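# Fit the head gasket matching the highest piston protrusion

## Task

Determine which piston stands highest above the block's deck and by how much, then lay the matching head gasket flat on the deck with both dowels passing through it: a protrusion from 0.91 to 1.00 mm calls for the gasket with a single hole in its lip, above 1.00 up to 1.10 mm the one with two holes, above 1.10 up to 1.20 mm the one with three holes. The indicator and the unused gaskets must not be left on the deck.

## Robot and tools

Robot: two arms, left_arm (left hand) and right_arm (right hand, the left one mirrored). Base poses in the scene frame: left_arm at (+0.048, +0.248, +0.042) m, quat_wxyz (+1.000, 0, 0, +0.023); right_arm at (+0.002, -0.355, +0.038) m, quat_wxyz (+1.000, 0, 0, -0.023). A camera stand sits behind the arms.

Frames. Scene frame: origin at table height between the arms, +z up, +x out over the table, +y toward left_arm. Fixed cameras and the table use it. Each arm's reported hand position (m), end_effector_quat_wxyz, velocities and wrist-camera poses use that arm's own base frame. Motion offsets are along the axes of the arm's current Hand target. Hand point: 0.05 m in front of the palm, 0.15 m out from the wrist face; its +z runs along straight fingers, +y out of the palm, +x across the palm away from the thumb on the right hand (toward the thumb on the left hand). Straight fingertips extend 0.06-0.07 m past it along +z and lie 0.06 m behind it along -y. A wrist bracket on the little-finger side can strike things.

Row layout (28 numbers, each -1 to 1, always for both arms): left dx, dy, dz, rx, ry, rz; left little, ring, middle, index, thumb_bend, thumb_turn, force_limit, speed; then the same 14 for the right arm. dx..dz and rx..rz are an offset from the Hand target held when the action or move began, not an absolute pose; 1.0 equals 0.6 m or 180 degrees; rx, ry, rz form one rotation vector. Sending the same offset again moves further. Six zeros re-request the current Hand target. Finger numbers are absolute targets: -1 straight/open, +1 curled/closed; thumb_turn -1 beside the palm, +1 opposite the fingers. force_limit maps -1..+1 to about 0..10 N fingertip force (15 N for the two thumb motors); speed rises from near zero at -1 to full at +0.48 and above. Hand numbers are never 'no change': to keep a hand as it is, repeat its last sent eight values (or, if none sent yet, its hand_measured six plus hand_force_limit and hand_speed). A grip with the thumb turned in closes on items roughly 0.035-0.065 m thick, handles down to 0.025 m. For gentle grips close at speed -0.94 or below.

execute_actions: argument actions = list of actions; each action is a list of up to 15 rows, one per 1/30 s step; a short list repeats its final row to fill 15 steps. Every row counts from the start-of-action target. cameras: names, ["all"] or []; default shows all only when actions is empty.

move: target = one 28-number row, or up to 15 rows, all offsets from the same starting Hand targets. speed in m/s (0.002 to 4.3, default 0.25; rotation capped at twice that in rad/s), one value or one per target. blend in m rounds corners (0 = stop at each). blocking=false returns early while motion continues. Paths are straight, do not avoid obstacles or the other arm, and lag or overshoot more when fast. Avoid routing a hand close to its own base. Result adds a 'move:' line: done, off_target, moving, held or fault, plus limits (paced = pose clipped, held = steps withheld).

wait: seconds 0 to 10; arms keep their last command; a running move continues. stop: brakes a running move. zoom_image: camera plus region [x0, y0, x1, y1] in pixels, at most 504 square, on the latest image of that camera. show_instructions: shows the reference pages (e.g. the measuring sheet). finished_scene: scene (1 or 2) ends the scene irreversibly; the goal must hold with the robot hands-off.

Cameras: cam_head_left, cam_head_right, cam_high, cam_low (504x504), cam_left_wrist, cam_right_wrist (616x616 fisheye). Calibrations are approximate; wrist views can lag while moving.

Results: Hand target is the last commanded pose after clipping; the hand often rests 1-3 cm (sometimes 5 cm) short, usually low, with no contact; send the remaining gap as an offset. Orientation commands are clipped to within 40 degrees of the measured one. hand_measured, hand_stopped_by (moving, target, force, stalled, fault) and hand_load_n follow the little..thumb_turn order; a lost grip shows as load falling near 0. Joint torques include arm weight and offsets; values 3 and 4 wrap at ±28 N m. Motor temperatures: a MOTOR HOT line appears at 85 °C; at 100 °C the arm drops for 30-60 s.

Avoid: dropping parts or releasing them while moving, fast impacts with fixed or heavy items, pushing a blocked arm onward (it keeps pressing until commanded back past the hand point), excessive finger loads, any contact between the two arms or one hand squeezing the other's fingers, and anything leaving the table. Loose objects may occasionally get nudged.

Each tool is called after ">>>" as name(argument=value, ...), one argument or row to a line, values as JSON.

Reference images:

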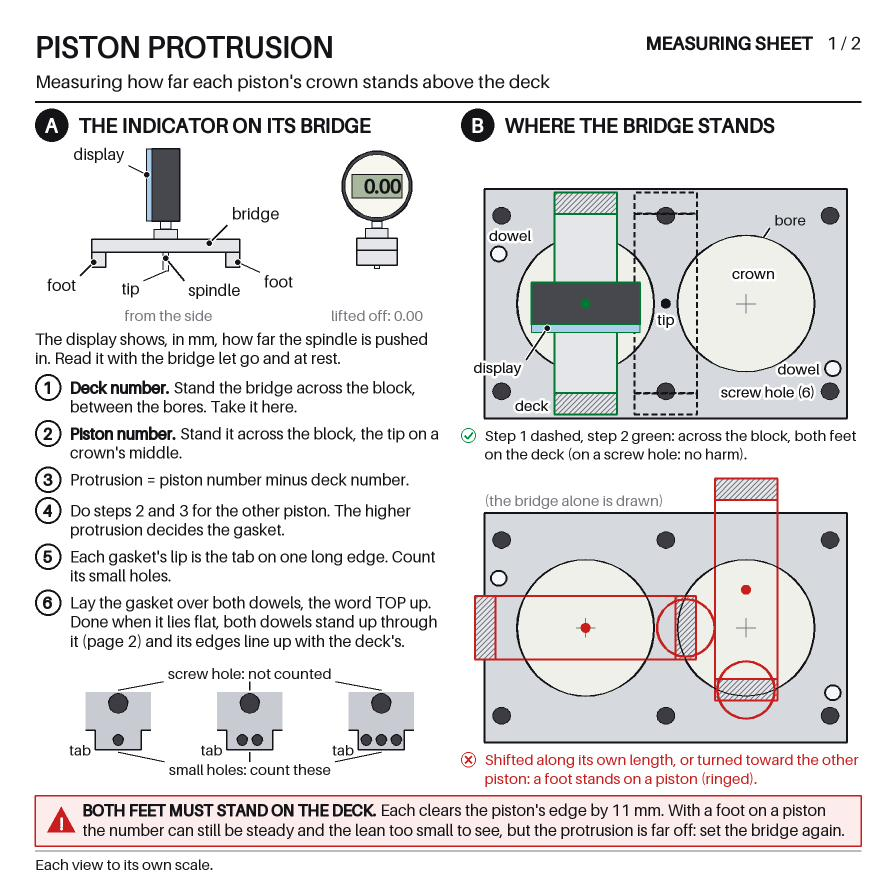

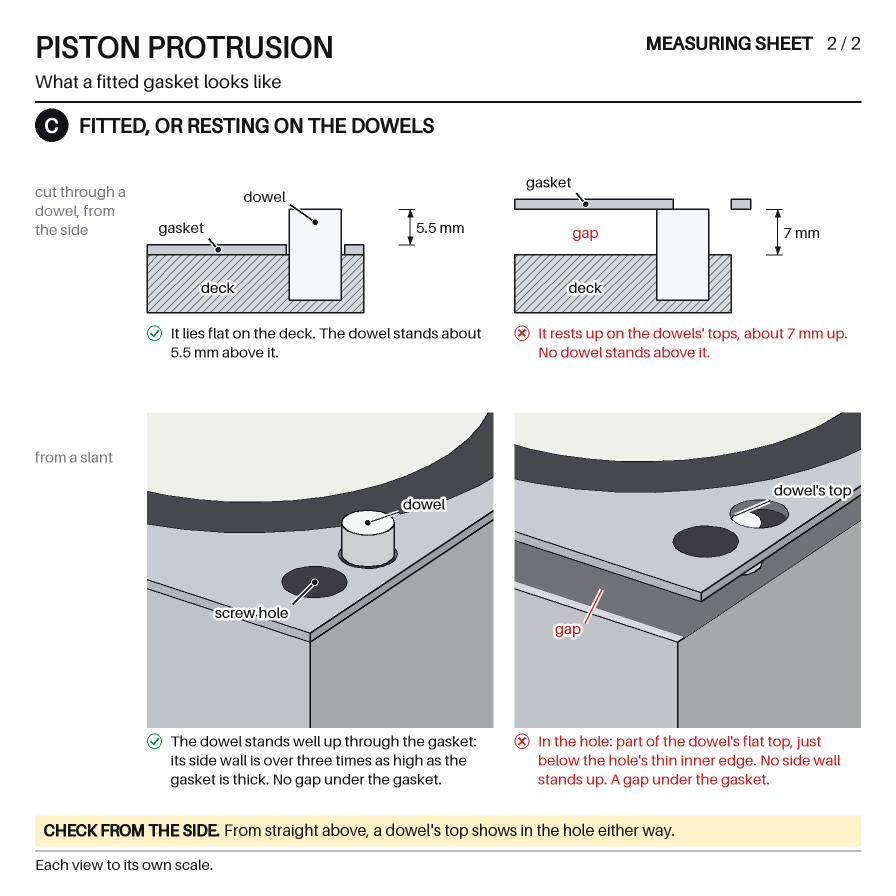

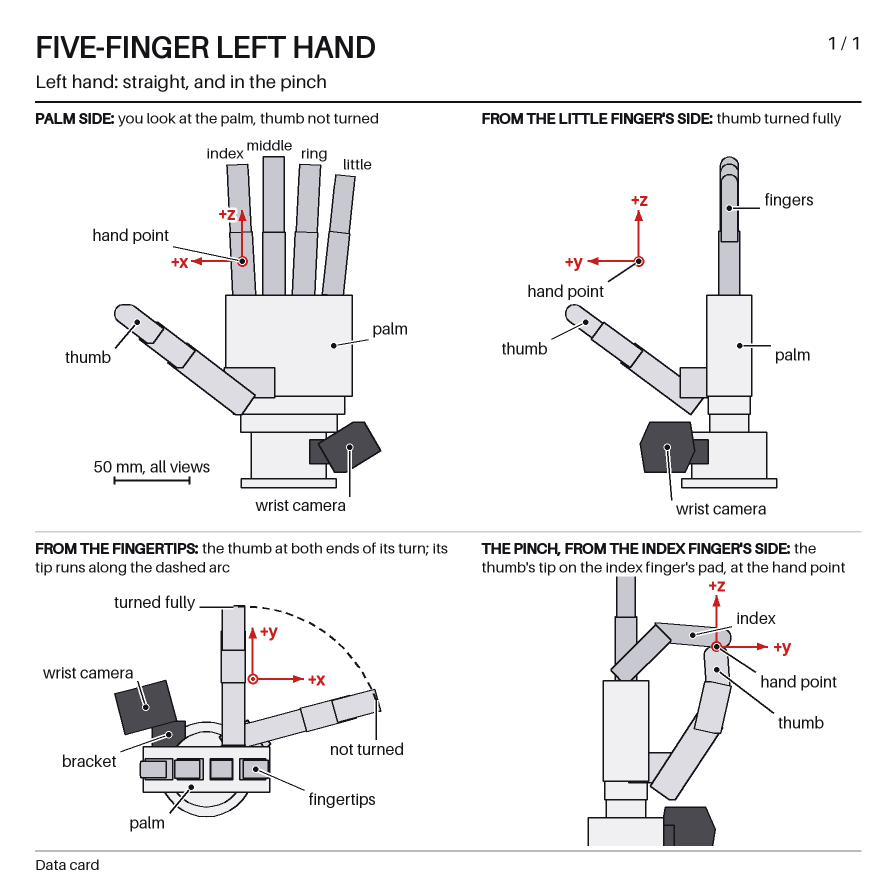

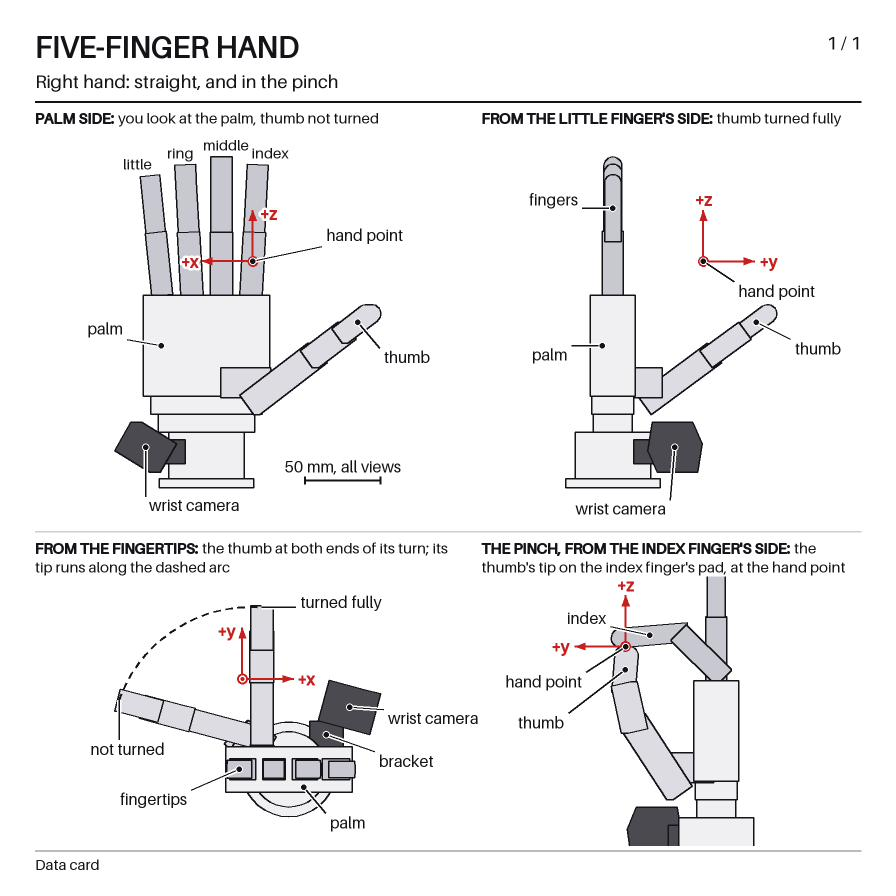

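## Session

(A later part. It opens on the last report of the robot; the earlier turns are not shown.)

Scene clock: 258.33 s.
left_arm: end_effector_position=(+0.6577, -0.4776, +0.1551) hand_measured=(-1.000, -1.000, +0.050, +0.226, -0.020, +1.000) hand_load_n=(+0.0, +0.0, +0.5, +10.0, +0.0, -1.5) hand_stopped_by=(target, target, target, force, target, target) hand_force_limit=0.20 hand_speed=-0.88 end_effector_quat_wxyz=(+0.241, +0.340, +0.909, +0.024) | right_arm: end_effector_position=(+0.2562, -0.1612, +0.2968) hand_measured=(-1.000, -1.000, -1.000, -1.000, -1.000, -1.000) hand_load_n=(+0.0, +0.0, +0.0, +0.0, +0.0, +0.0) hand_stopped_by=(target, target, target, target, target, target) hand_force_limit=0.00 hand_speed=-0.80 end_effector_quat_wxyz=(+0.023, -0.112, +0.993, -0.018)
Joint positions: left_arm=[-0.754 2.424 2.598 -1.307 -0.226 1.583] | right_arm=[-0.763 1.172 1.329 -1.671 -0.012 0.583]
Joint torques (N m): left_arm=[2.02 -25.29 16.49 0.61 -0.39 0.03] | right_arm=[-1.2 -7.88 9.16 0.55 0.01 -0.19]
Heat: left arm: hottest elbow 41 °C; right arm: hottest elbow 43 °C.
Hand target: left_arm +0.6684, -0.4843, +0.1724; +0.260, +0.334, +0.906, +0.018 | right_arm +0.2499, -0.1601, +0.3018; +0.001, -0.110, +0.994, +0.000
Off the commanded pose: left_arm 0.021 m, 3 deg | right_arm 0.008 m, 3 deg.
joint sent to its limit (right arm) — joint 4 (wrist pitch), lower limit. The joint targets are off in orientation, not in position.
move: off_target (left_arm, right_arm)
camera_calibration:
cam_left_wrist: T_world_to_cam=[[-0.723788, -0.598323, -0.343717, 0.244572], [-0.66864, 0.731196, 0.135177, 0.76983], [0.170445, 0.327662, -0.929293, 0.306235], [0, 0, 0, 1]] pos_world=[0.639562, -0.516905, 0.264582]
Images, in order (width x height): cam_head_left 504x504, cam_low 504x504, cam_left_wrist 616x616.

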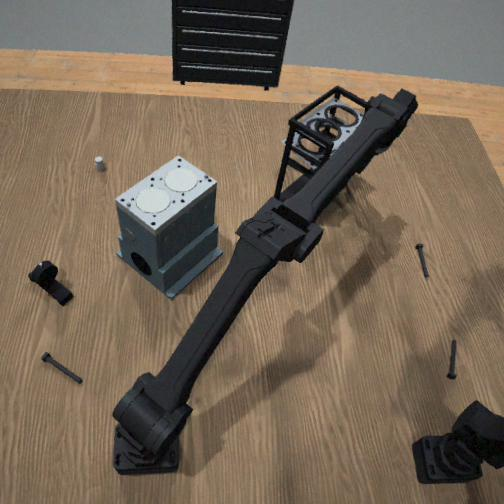

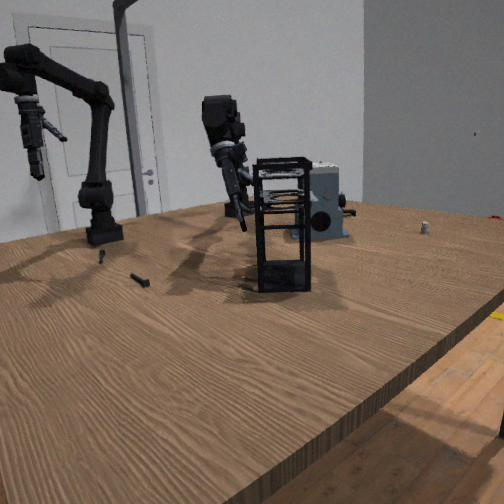

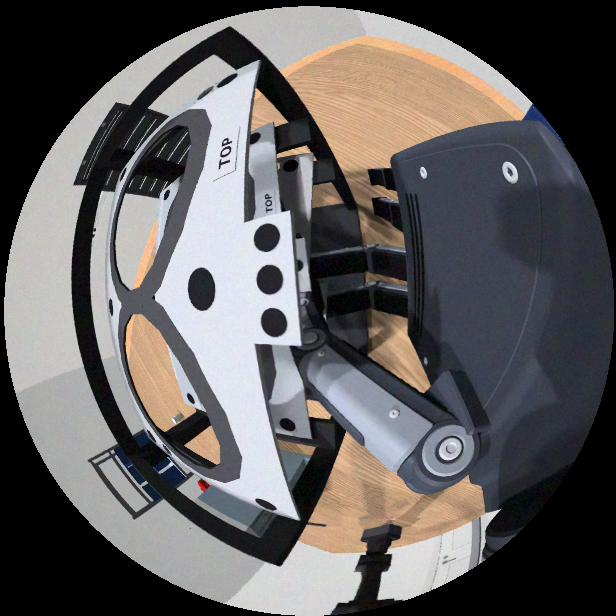

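>>> move(
  target=[
    [0.0202,-0.014,0.0427,0,0,0,-1,-1,0.05,0.7,-0.02,1,0.2,-0.88, 0,0,0,0,0,0,-1,-1,-1,-1,-1,-1,0,-0.8],
  ],
  speed=0.04,
  cameras=["cam_low","cam_left_wrist","cam_head_left"],
)

>>> zoom_image(
  camera="cam_low",
  region=[200, 150, 320, 270],
)

>>> zoom_image(
  camera="cam_head_left",
  region=[260, 80, 400, 220],
)

>>> zoom_image(
  camera="cam_left_wrist",
  region=[200, 70, 400, 500],
)

Scene clock: 260.60 s.
left_arm: end_effector_position=(+0.6659, -0.4853, +0.1536) hand_measured=(-1.000, -1.000, +0.050, +0.226, -0.020, +1.000) hand_load_n=(+0.0, +0.0, +0.5, +9.0, +0.0, -3.0) hand_stopped_by=(target, target, target, force, target, target) hand_force_limit=0.20 hand_speed=-0.88 end_effector_quat_wxyz=(+0.260, +0.336, +0.905, +0.016) | right_arm: end_effector_position=(+0.2562, -0.1612, +0.2968) hand_measured=(-1.000, -1.000, -1.000, -1.000, -1.000, -1.000) hand_load_n=(+0.0, +0.0, +0.0, +0.0, +0.0, +0.0) hand_stopped_by=(target, target, target, target, target, target) hand_force_limit=0.00 hand_speed=-0.80 end_effector_quat_wxyz=(+0.023, -0.112, +0.993, -0.018)
Joint positions: left_arm=[-0.754 2.424 2.584 -1.25 -0.226 1.583] | right_arm=[-0.763 1.172 1.329 -1.671 -0.012 0.583]
Joint torques (N m): left_arm=[1.79 -26.75 9.73 1.81 -0.44 -0.02] | right_arm=[-1.32 -8 9.16 0.51 -0.01 -0.19]
Heat: left arm: hottest elbow 41 °C; right arm: hottest elbow 43 °C.
Hand target: left_arm +0.6680, -0.4870, +0.1431; +0.261, +0.334, +0.906, +0.018 | right_arm +0.2499, -0.1601, +0.3018; +0.001, -0.110, +0.994, +0.000
Off the commanded pose: left_arm 0.011 m, 0 deg | right_arm 0.008 m, 3 deg.
joint sent to its limit (right arm) — joint 4 (wrist pitch), lower limit. The joint targets are off in orientation, not in position.
move: off_target (left_arm, right_arm)
camera_calibration:
cam_left_wrist: T_world_to_cam=[[-0.712552, -0.60875, -0.348844, 0.233669], [-0.672398, 0.734483, 0.091737, 0.791917], [0.200375, 0.299929, -0.93268, 0.273081], [0, 0, 0, 1]] pos_world=[0.644266, -0.521309, 0.263563]
Images, in order (width x height): cam_head_left 504x504, cam_low 504x504, cam_left_wrist 616x616.

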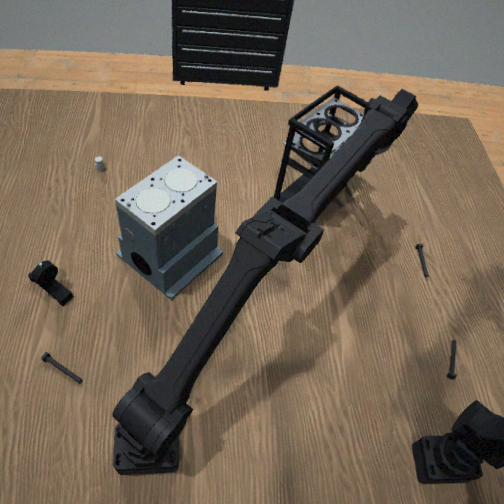

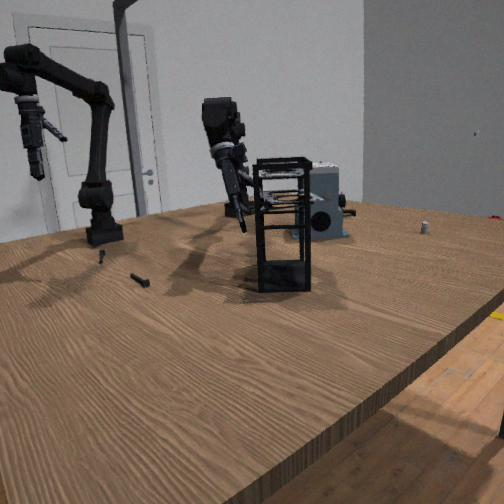

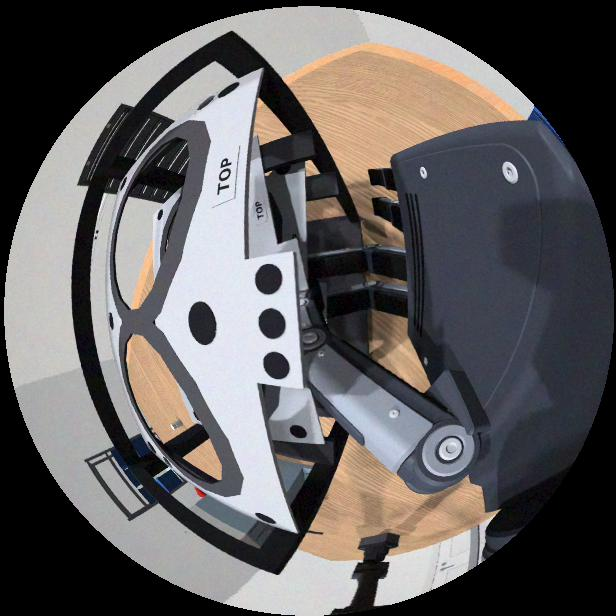

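Scaled by 4.200 from the camera's 504x504 image, which has a finer 720x720 frame.

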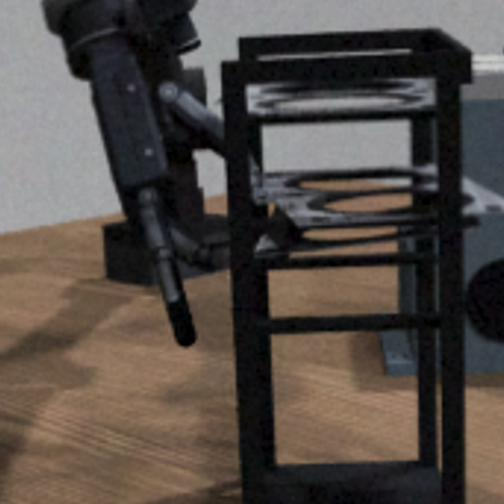

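Scaled by 3.600 from the camera's 504x504 image, which has a finer 720x720 frame.

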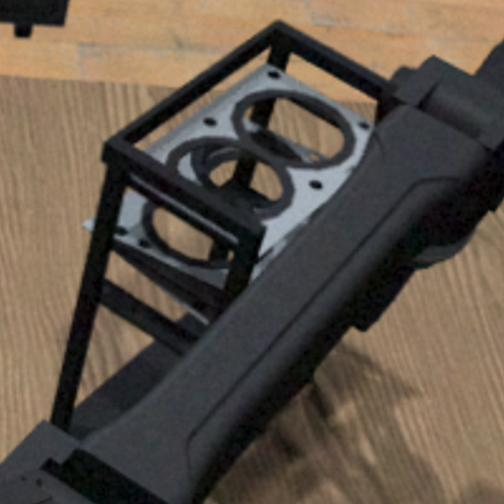

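Scaled by 1.172 from the camera's 616x616 image, which has a finer 880x880 frame.

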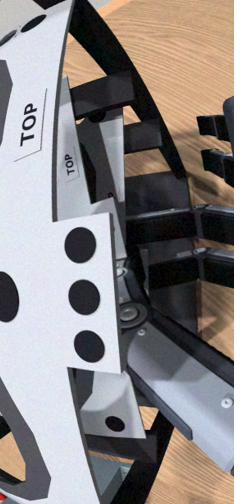

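>>> wait(
  seconds=0,
  cameras=["cam_high","cam_head_right","cam_low"],
)

>>> zoom_image(
  camera="cam_high",
  region=[90, 180, 250, 360],
)

>>> zoom_image(
  camera="cam_low",
  region=[240, 150, 340, 250],
)

>>> zoom_image(
  camera="cam_head_right",
  region=[260, 70, 400, 230],
)

Scene clock: 261.10 s.
left_arm: end_effector_position=(+0.6659, -0.4853, +0.1536) hand_measured=(-1.000, -1.000, +0.050, +0.226, -0.020, +1.000) hand_load_n=(+0.0, +0.0, +0.5, +9.0, +0.0, -3.0) hand_stopped_by=(target, target, target, force, target, target) hand_force_limit=0.20 hand_speed=-0.88 end_effector_quat_wxyz=(+0.260, +0.336, +0.905, +0.016) | right_arm: end_effector_position=(+0.2562, -0.1612, +0.2968) hand_measured=(-1.000, -1.000, -1.000, -1.000, -1.000, -1.000) hand_load_n=(+0.0, +0.0, +0.0, +0.0, +0.0, +0.0) hand_stopped_by=(target, target, target, target, target, target) hand_force_limit=0.00 hand_speed=-0.80 end_effector_quat_wxyz=(+0.023, -0.112, +0.993, -0.018)
Joint positions: left_arm=[-0.754 2.424 2.584 -1.25 -0.226 1.583] | right_arm=[-0.763 1.172 1.329 -1.671 -0.012 0.583]
Joint torques (N m): left_arm=[1.79 -26.29 9.69 1.83 -0.44 -0.01] | right_arm=[-1.32 -7.94 9.21 0.44 -0.01 -0.19]
Heat: left arm: hottest elbow 41 °C; right arm: hottest elbow 43 °C.
Hand target: left_arm +0.6680, -0.4870, +0.1431; +0.261, +0.334, +0.906, +0.018 | right_arm +0.2499, -0.1601, +0.3018; +0.001, -0.110, +0.994, +0.000
Off the commanded pose: left_arm 0.011 m, 0 deg | right_arm 0.008 m, 3 deg.
Images, in order (width x height): cam_head_right 504x504, cam_high 504x504, cam_low 504x504.

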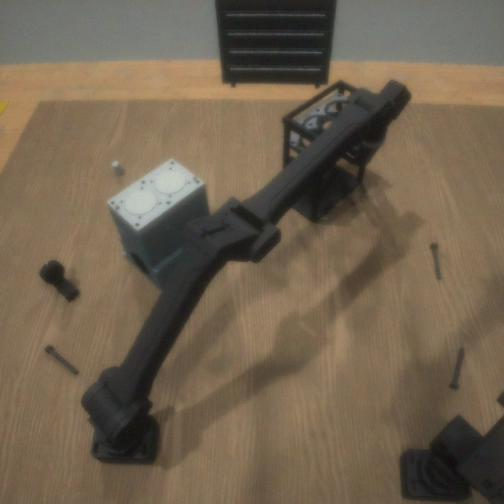

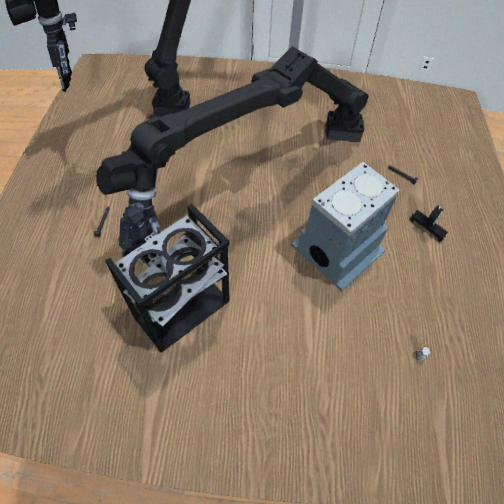

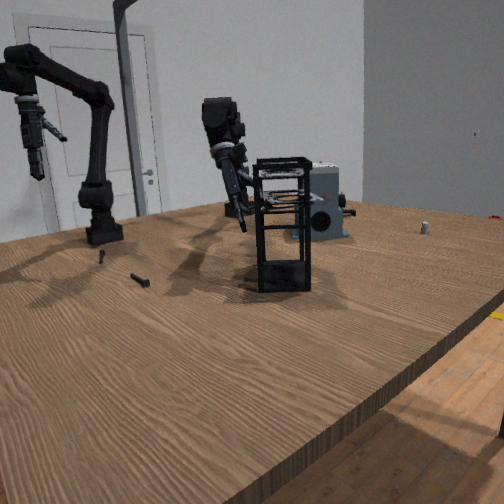

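Scaled by 2.800 from the camera's 504x504 image, which has a finer 720x720 frame.

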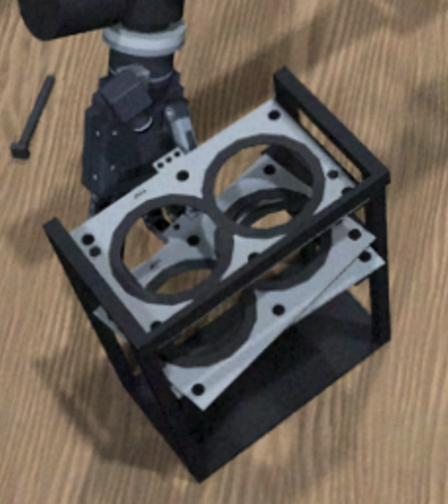

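Scaled by 5.040 from the camera's 504x504 image, which has a finer 720x720 frame.

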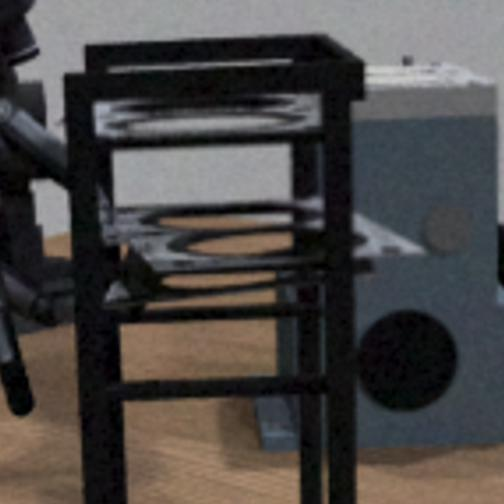

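Scaled by 3.150 from the camera's 504x504 image, which has a finer 720x720 frame.

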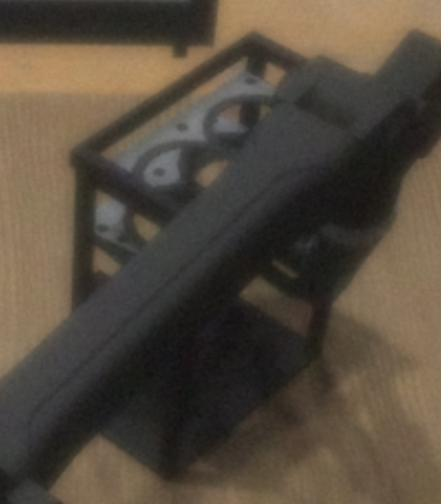

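>>> wait(
  seconds=0,
  cameras=["cam_left_wrist"],
)

>>> zoom_image(
  camera="cam_left_wrist",
  region=[220, 110, 350, 300],
)

>>> zoom_image(
  camera="cam_left_wrist",
  region=[220, 290, 350, 480],
)

Scene clock: 262.23 s.
left_arm: end_effector_position=(+0.6659, -0.4853, +0.1536) hand_measured=(-1.000, -1.000, +0.050, +0.226, -0.020, +1.000) hand_load_n=(+0.0, +0.0, +0.5, +9.5, +0.0, -2.5) hand_stopped_by=(target, target, target, force, target, target) hand_force_limit=0.20 hand_speed=-0.88 end_effector_quat_wxyz=(+0.260, +0.336, +0.905, +0.016) | right_arm: end_effector_position=(+0.2562, -0.1612, +0.2968) hand_measured=(-1.000, -1.000, -1.000, -1.000, -1.000, -1.000) hand_load_n=(+0.0, +0.0, +0.0, +0.0, +0.0, +0.0) hand_stopped_by=(target, target, target, target, target, target) hand_force_limit=0.00 hand_speed=-0.80 end_effector_quat_wxyz=(+0.023, -0.112, +0.993, -0.018)
Joint positions: left_arm=[-0.754 2.424 2.584 -1.25 -0.226 1.583] | right_arm=[-0.763 1.172 1.329 -1.671 -0.012 0.583]
Joint torques (N m): left_arm=[1.79 -26.29 9.68 1.83 -0.43 -0.01] | right_arm=[-1.32 -7.82 9.2 0.54 0 -0.18]
Heat: left arm: hottest elbow 41 °C; right arm: hottest elbow 43 °C.
Hand target: left_arm +0.6680, -0.4870, +0.1431; +0.261, +0.334, +0.906, +0.018 | right_arm +0.2499, -0.1601, +0.3018; +0.001, -0.110, +0.994, +0.000
Off the commanded pose: left_arm 0.011 m, 0 deg | right_arm 0.008 m, 3 deg.
camera_calibration:
cam_left_wrist: T_world_to_cam=[[-0.712552, -0.60875, -0.348844, 0.233669], [-0.672398, 0.734483, 0.091737, 0.791917], [0.200375, 0.299929, -0.93268, 0.273081], [0, 0, 0, 1]] pos_world=[0.644266, -0.521309, 0.263563]
Images, in order (width x height): cam_left_wrist 616x616.

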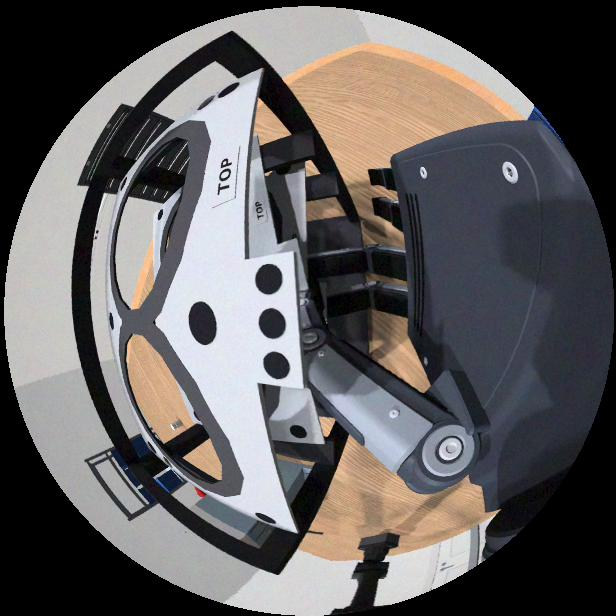

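Scaled by 2.653 from the camera's 616x616 image, which has a finer 880x880 frame.

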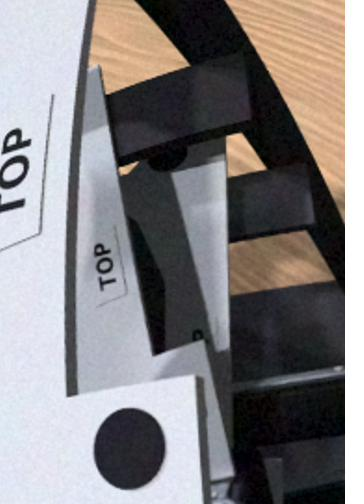

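Scaled by 2.653 from the camera's 616x616 image, which has a finer 880x880 frame.

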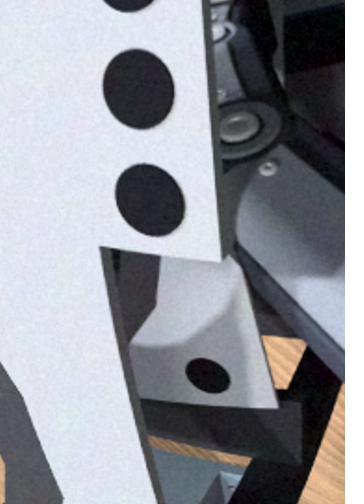

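>>> execute_actions(
  actions=[],
  cameras=["all"],
)

Scene clock: 263.93 s.
left_arm: end_effector_position=(+0.6659, -0.4853, +0.1536) hand_measured=(-1.000, -1.000, +0.050, +0.226, -0.020, +1.000) hand_load_n=(+0.0, +0.0, +0.5, +9.0, +0.0, -2.5) hand_stopped_by=(target, target, target, force, target, target) hand_force_limit=0.20 hand_speed=-0.88 end_effector_quat_wxyz=(+0.260, +0.336, +0.905, +0.016) | right_arm: end_effector_position=(+0.2562, -0.1612, +0.2968) hand_measured=(-1.000, -1.000, -1.000, -1.000, -1.000, -1.000) hand_load_n=(+0.0, +0.0, +0.0, +0.0, +0.0, +0.0) hand_stopped_by=(target, target, target, target, target, target) hand_force_limit=0.00 hand_speed=-0.80 end_effector_quat_wxyz=(+0.023, -0.112, +0.993, -0.018)
Joint positions: left_arm=[-0.754 2.424 2.584 -1.25 -0.226 1.583] | right_arm=[-0.763 1.172 1.329 -1.671 -0.012 0.583]
Joint velocities: within noise
Joint torques (N m): left_arm=[1.79 -26.34 9.68 1.83 -0.43 -0.01] | right_arm=[-1.26 -7.82 9.17 0.51 -0.01 -0.2]
Motor temperatures (°C): left_arm=[34 37 41 30 29 26] | right_arm=[36 34 42 28 25 31]
Heat: left arm: hottest elbow 41 °C; right arm: hottest elbow 42 °C.
Hand target: left_arm +0.6680, -0.4870, +0.1431; +0.261, +0.334, +0.906, +0.018 | right_arm +0.2499, -0.1601, +0.3018; +0.001, -0.110, +0.994, +0.000
Off the commanded pose: left_arm 0.011 m, 0 deg | right_arm 0.008 m, 3 deg.
camera_calibration:
cam_left_wrist: T_world_to_cam=[[-0.712552, -0.60875, -0.348844, 0.233669], [-0.672398, 0.734483, 0.091737, 0.791917], [0.200375, 0.299929, -0.93268, 0.273081], [0, 0, 0, 1]] pos_world=[0.644266, -0.521309, 0.263563]
cam_right_wrist: T_world_to_cam=[[-0.441761, 0.896108, -0.0428558, 0.272761], [0.725067, 0.384758, 0.571173, -0.299351], [0.528322, 0.221249, -0.81971, 0.256336], [0, 0, 0, 1]] pos_world=[0.202117, -0.18596, 0.392792]

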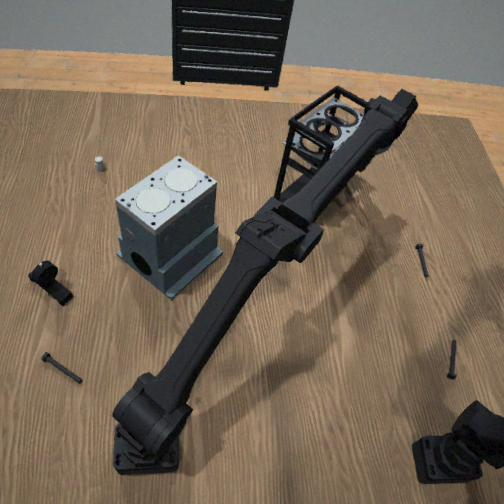

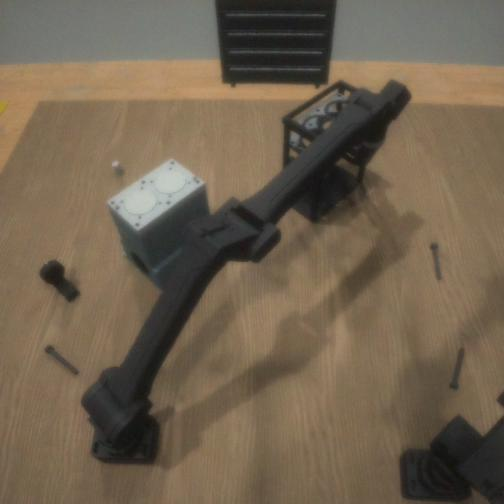

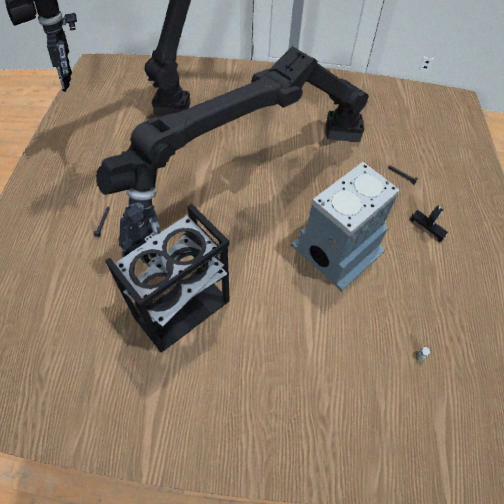

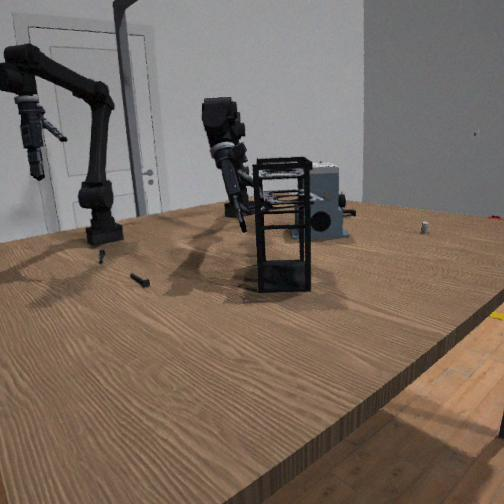

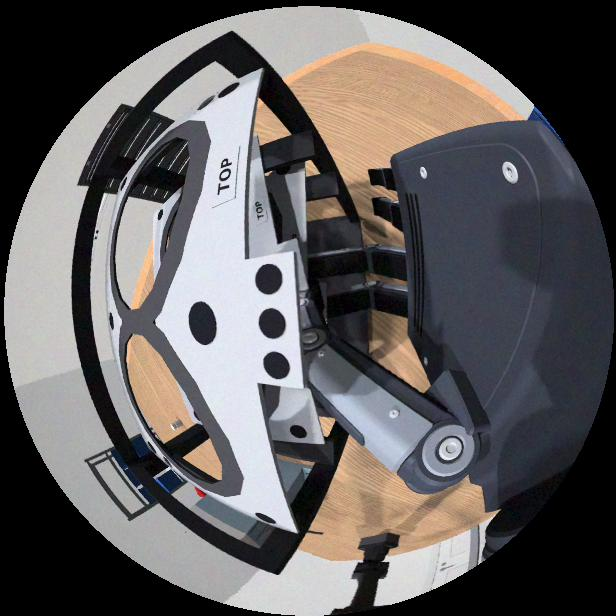

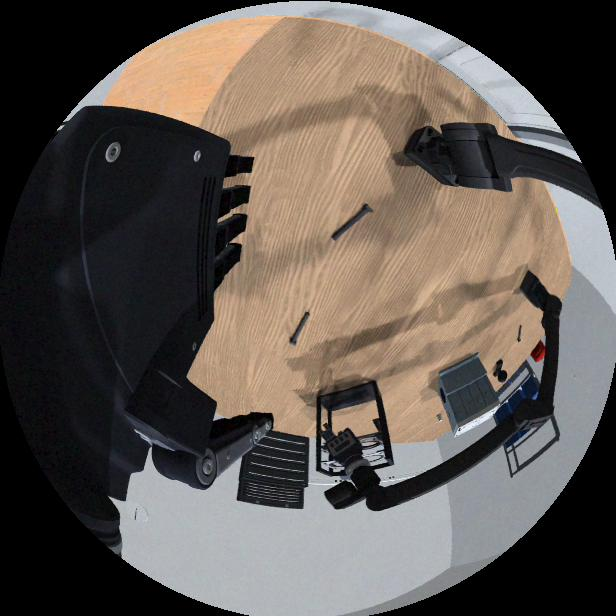

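>>> zoom_image(
  camera="cam_high",
  region=[90, 190, 250, 350],
)

>>> zoom_image(
  camera="cam_low",
  region=[210, 140, 350, 280],
)

>>> zoom_image(
  camera="cam_left_wrist",
  region=[180, 60, 430, 560],
)

Scaled by 3.150 from the camera's 504x504 image, which has a finer 720x720 frame.

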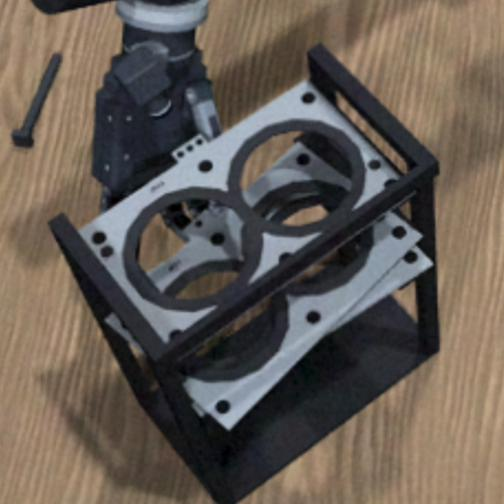

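Scaled by 3.600 from the camera's 504x504 image, which has a finer 720x720 frame.

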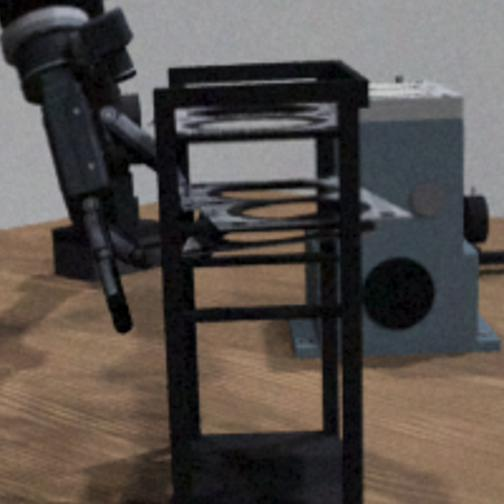

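Scaled by 1.008 from the camera's 616x616 image, which has a finer 880x880 frame.

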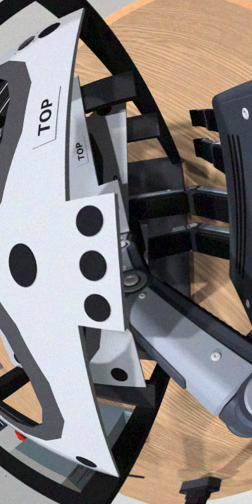

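>>> move(
  target=[0.00995,-0.0045,0.0187,0,0,0,-1,-1,0.05,0.7,-0.02,1,0.2,-0.88,0,0,0,0,0,0,-1,-1,-1,-1,-1,-1,0,-0.8],
  speed=0.1,
  cameras=["cam_left_wrist","cam_high","cam_low"],
)

Scene clock: 265.47 s.
left_arm: end_effector_position=(+0.6669, -0.4860, +0.1345) hand_measured=(-1.000, -1.000, +0.050, +0.226, -0.020, +1.000) hand_load_n=(+0.0, +0.0, +0.5, +9.0, +0.0, -3.5) hand_stopped_by=(target, target, target, force, target, target) hand_force_limit=0.20 hand_speed=-0.88 end_effector_quat_wxyz=(+0.258, +0.336, +0.906, +0.018) | right_arm: end_effector_position=(+0.2562, -0.1612, +0.2968) hand_measured=(-1.000, -1.000, -1.000, -1.000, -1.000, -1.000) hand_load_n=(+0.0, +0.0, +0.0, +0.0, +0.0, +0.0) hand_stopped_by=(target, target, target, target, target, target) hand_force_limit=0.00 hand_speed=-0.80 end_effector_quat_wxyz=(+0.023, -0.112, +0.993, -0.018)
Joint positions: left_arm=[-0.754 2.424 2.534 -1.206 -0.227 1.583] | right_arm=[-0.763 1.172 1.329 -1.671 -0.012 0.583]
Joint torques (N m): left_arm=[1.79 -26.93 9.5 1.72 -0.4 -0.02] | right_arm=[-1.2 -8.18 9.14 0.55 0 -0.2]
Heat: left arm: hottest elbow 41 °C; right arm: hottest elbow 42 °C.
Hand target: left_arm +0.6679, -0.4870, +0.1299; +0.260, +0.334, +0.906, +0.018 | right_arm +0.2499, -0.1601, +0.3018; +0.001, -0.110, +0.994, +0.000
Off the commanded pose: left_arm 0.005 m, 0 deg | right_arm 0.008 m, 3 deg.
joint sent to its limit (right arm) — joint 4 (wrist pitch), lower limit. The joint targets are off in orientation, not in position.
move: off_target (right_arm)
camera_calibration:
cam_left_wrist: T_world_to_cam=[[-0.713581, -0.607517, -0.348893, 0.228558], [-0.672284, 0.7339, 0.0970836, 0.793816], [0.197073, 0.303832, -0.932121, 0.259289], [0, 0, 0, 1]] pos_world=[0.645666, -0.522509, 0.244364]
Images, in order (width x height): cam_high 504x504, cam_low 504x504, cam_left_wrist 616x616.

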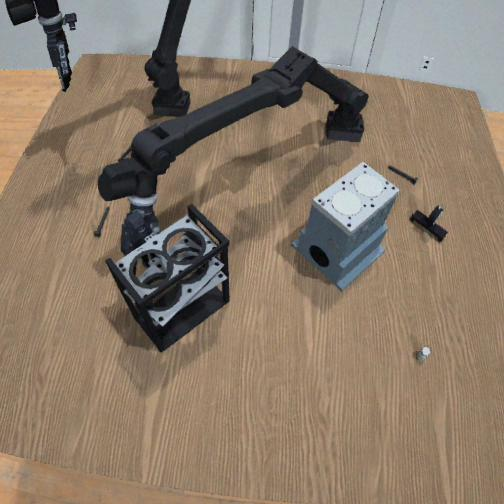

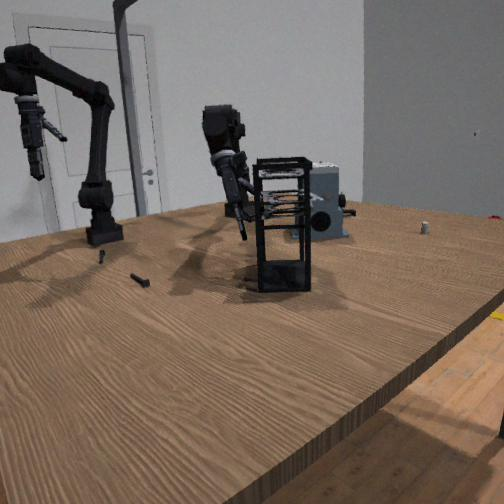

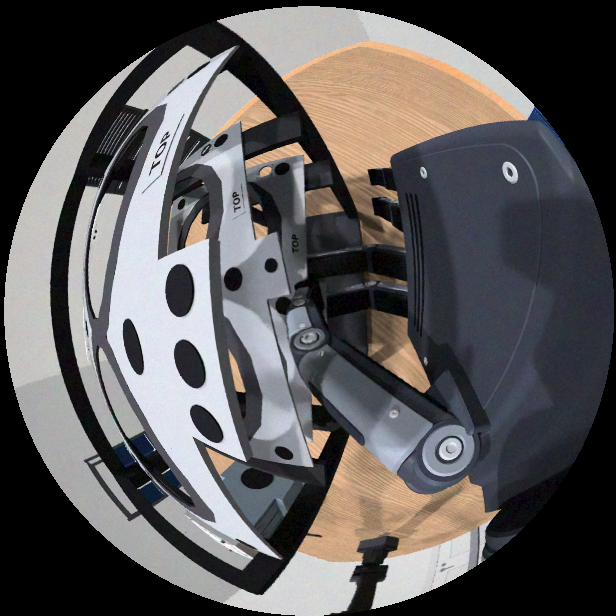

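>>> zoom_image(
  camera="cam_left_wrist",
  region=[130, 80, 380, 330],
)

>>> zoom_image(
  camera="cam_left_wrist",
  region=[150, 280, 400, 530],
)

>>> zoom_image(
  camera="cam_low",
  region=[230, 140, 340, 250],
)

Scaled by 2.016 from the camera's 616x616 image, which has a finer 880x880 frame.

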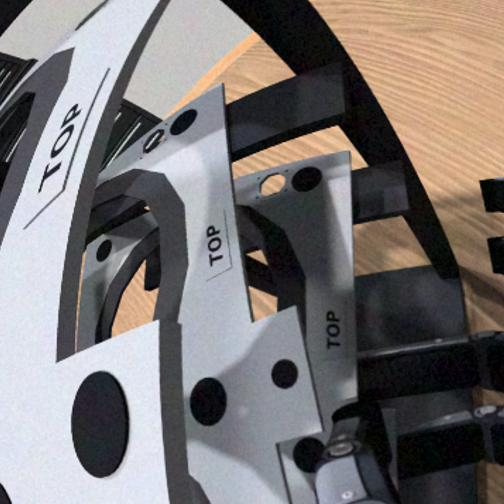

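Scaled by 2.016 from the camera's 616x616 image, which has a finer 880x880 frame.

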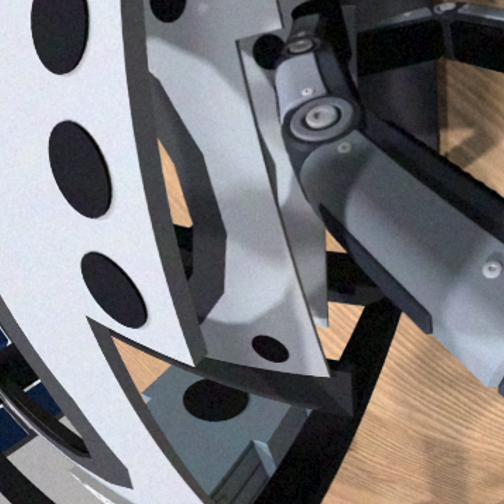

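Scaled by 4.582 from the camera's 504x504 image, which has a finer 720x720 frame.

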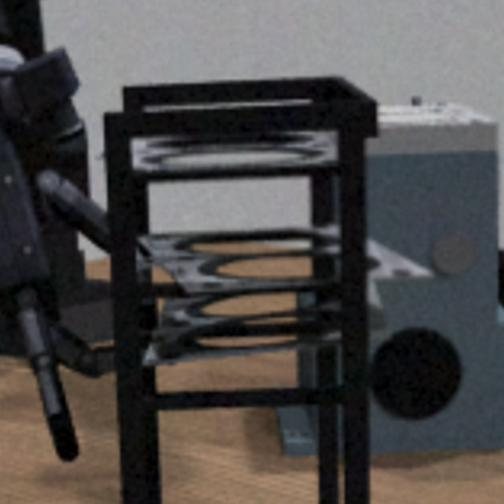

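>>> zoom_image(
  camera="cam_high",
  region=[100, 200, 240, 340],
)

Scaled by 3.600 from the camera's 504x504 image, which has a finer 720x720 frame.

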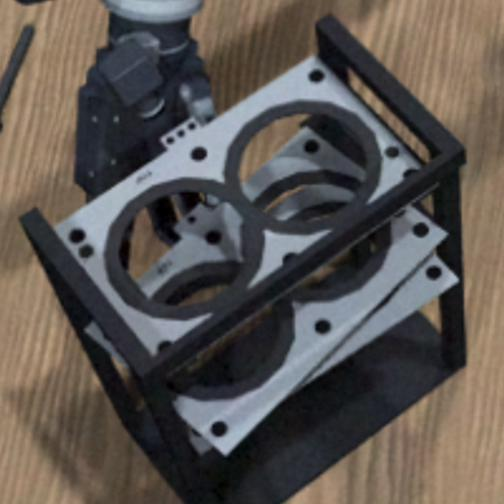

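>>> move(
  target=[0.0016,-0.0646,-0.0164,0,0,0,-1,-1,0.05,0.7,-0.02,1,0.2,-0.88,0,0,0,0,0,0,-1,-1,-1,-1,-1,-1,0,-0.8],
  speed=0.1,
  cameras=["cam_left_wrist","cam_high"],
)

Scene clock: 270.03 s.
left_arm: end_effector_position=(+0.6414, -0.5147, +0.1352) hand_measured=(-1.000, -1.000, +0.050, +0.226, -0.020, +1.000) hand_load_n=(+0.0, +0.0, +0.5, +9.0, +0.0, -3.5) hand_stopped_by=(target, target, target, force, target, target) hand_force_limit=0.20 hand_speed=-0.88 end_effector_quat_wxyz=(+0.263, +0.337, +0.904, +0.016) | right_arm: end_effector_position=(+0.2562, -0.1612, +0.2968) hand_measured=(-1.000, -1.000, -1.000, -1.000, -1.000, -1.000) hand_load_n=(+0.0, +0.0, +0.0, +0.0, +0.0, +0.0) hand_stopped_by=(target, target, target, target, target, target) hand_force_limit=0.00 hand_speed=-0.80 end_effector_quat_wxyz=(+0.023, -0.112, +0.993, -0.018)
Joint positions: left_arm=[-0.804 2.424 2.534 -1.206 -0.251 1.54] | right_arm=[-0.763 1.172 1.329 -1.671 -0.012 0.583]
Joint torques (N m): left_arm=[1.85 -26.99 9.98 1.07 -0.43 0] | right_arm=[-1.32 -8 9.18 0.5 0.01 -0.19]
Heat: left arm: hottest elbow 41 °C; right arm: hottest elbow 42 °C.
Hand target: left_arm +0.6395, -0.5151, +0.1300; +0.260, +0.334, +0.906, +0.018 | right_arm +0.2499, -0.1601, +0.3018; +0.001, -0.110, +0.994, +0.000
Off the commanded pose: left_arm 0.006 m, 1 deg | right_arm 0.008 m, 3 deg.
joint sent to its limit (right arm) — joint 4 (wrist pitch), lower limit. The joint targets are off in orientation, not in position.
move: off_target (right_arm)
camera_calibration:
cam_left_wrist: T_world_to_cam=[[-0.712255, -0.60739, -0.35181, 0.192844], [-0.670996, 0.736311, 0.0872386, 0.799422], [0.206054, 0.298199, -0.931997, 0.264971], [0, 0, 0, 1]] pos_world=[0.619164, -0.550506, 0.245057]
Images, in order (width x height): cam_high 504x504, cam_left_wrist 616x616.

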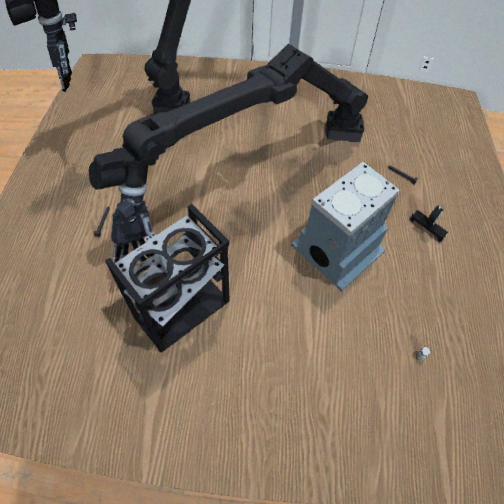

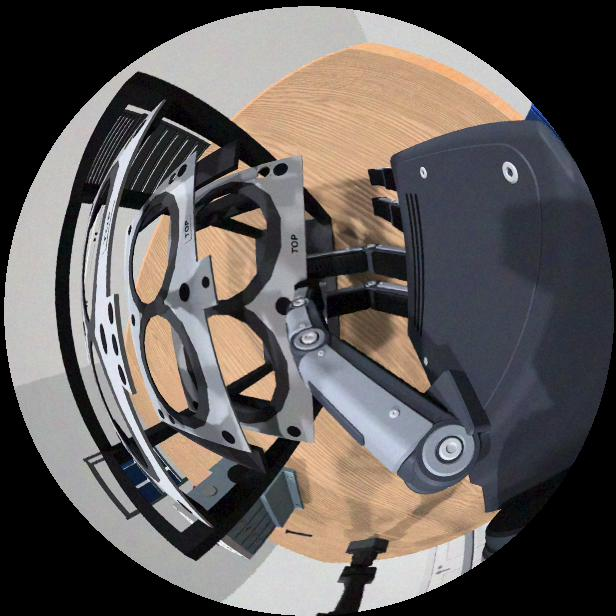

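>>> zoom_image(
  camera="cam_left_wrist",
  region=[120, 120, 370, 370],
)

>>> zoom_image(
  camera="cam_left_wrist",
  region=[120, 270, 370, 520],
)

Scaled by 2.016 from the camera's 616x616 image, which has a finer 880x880 frame.

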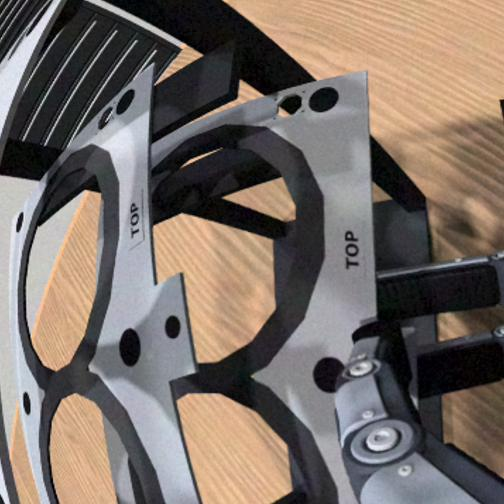

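Scaled by 2.016 from the camera's 616x616 image, which has a finer 880x880 frame.

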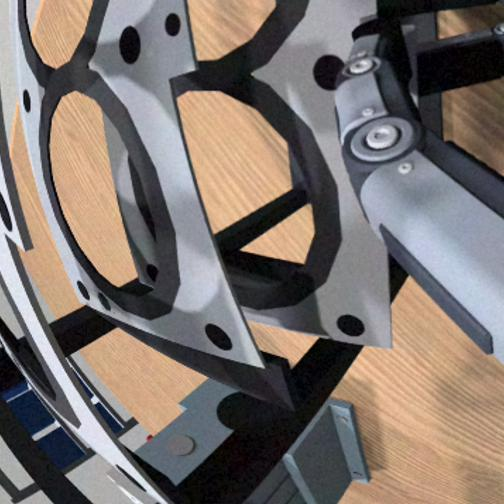

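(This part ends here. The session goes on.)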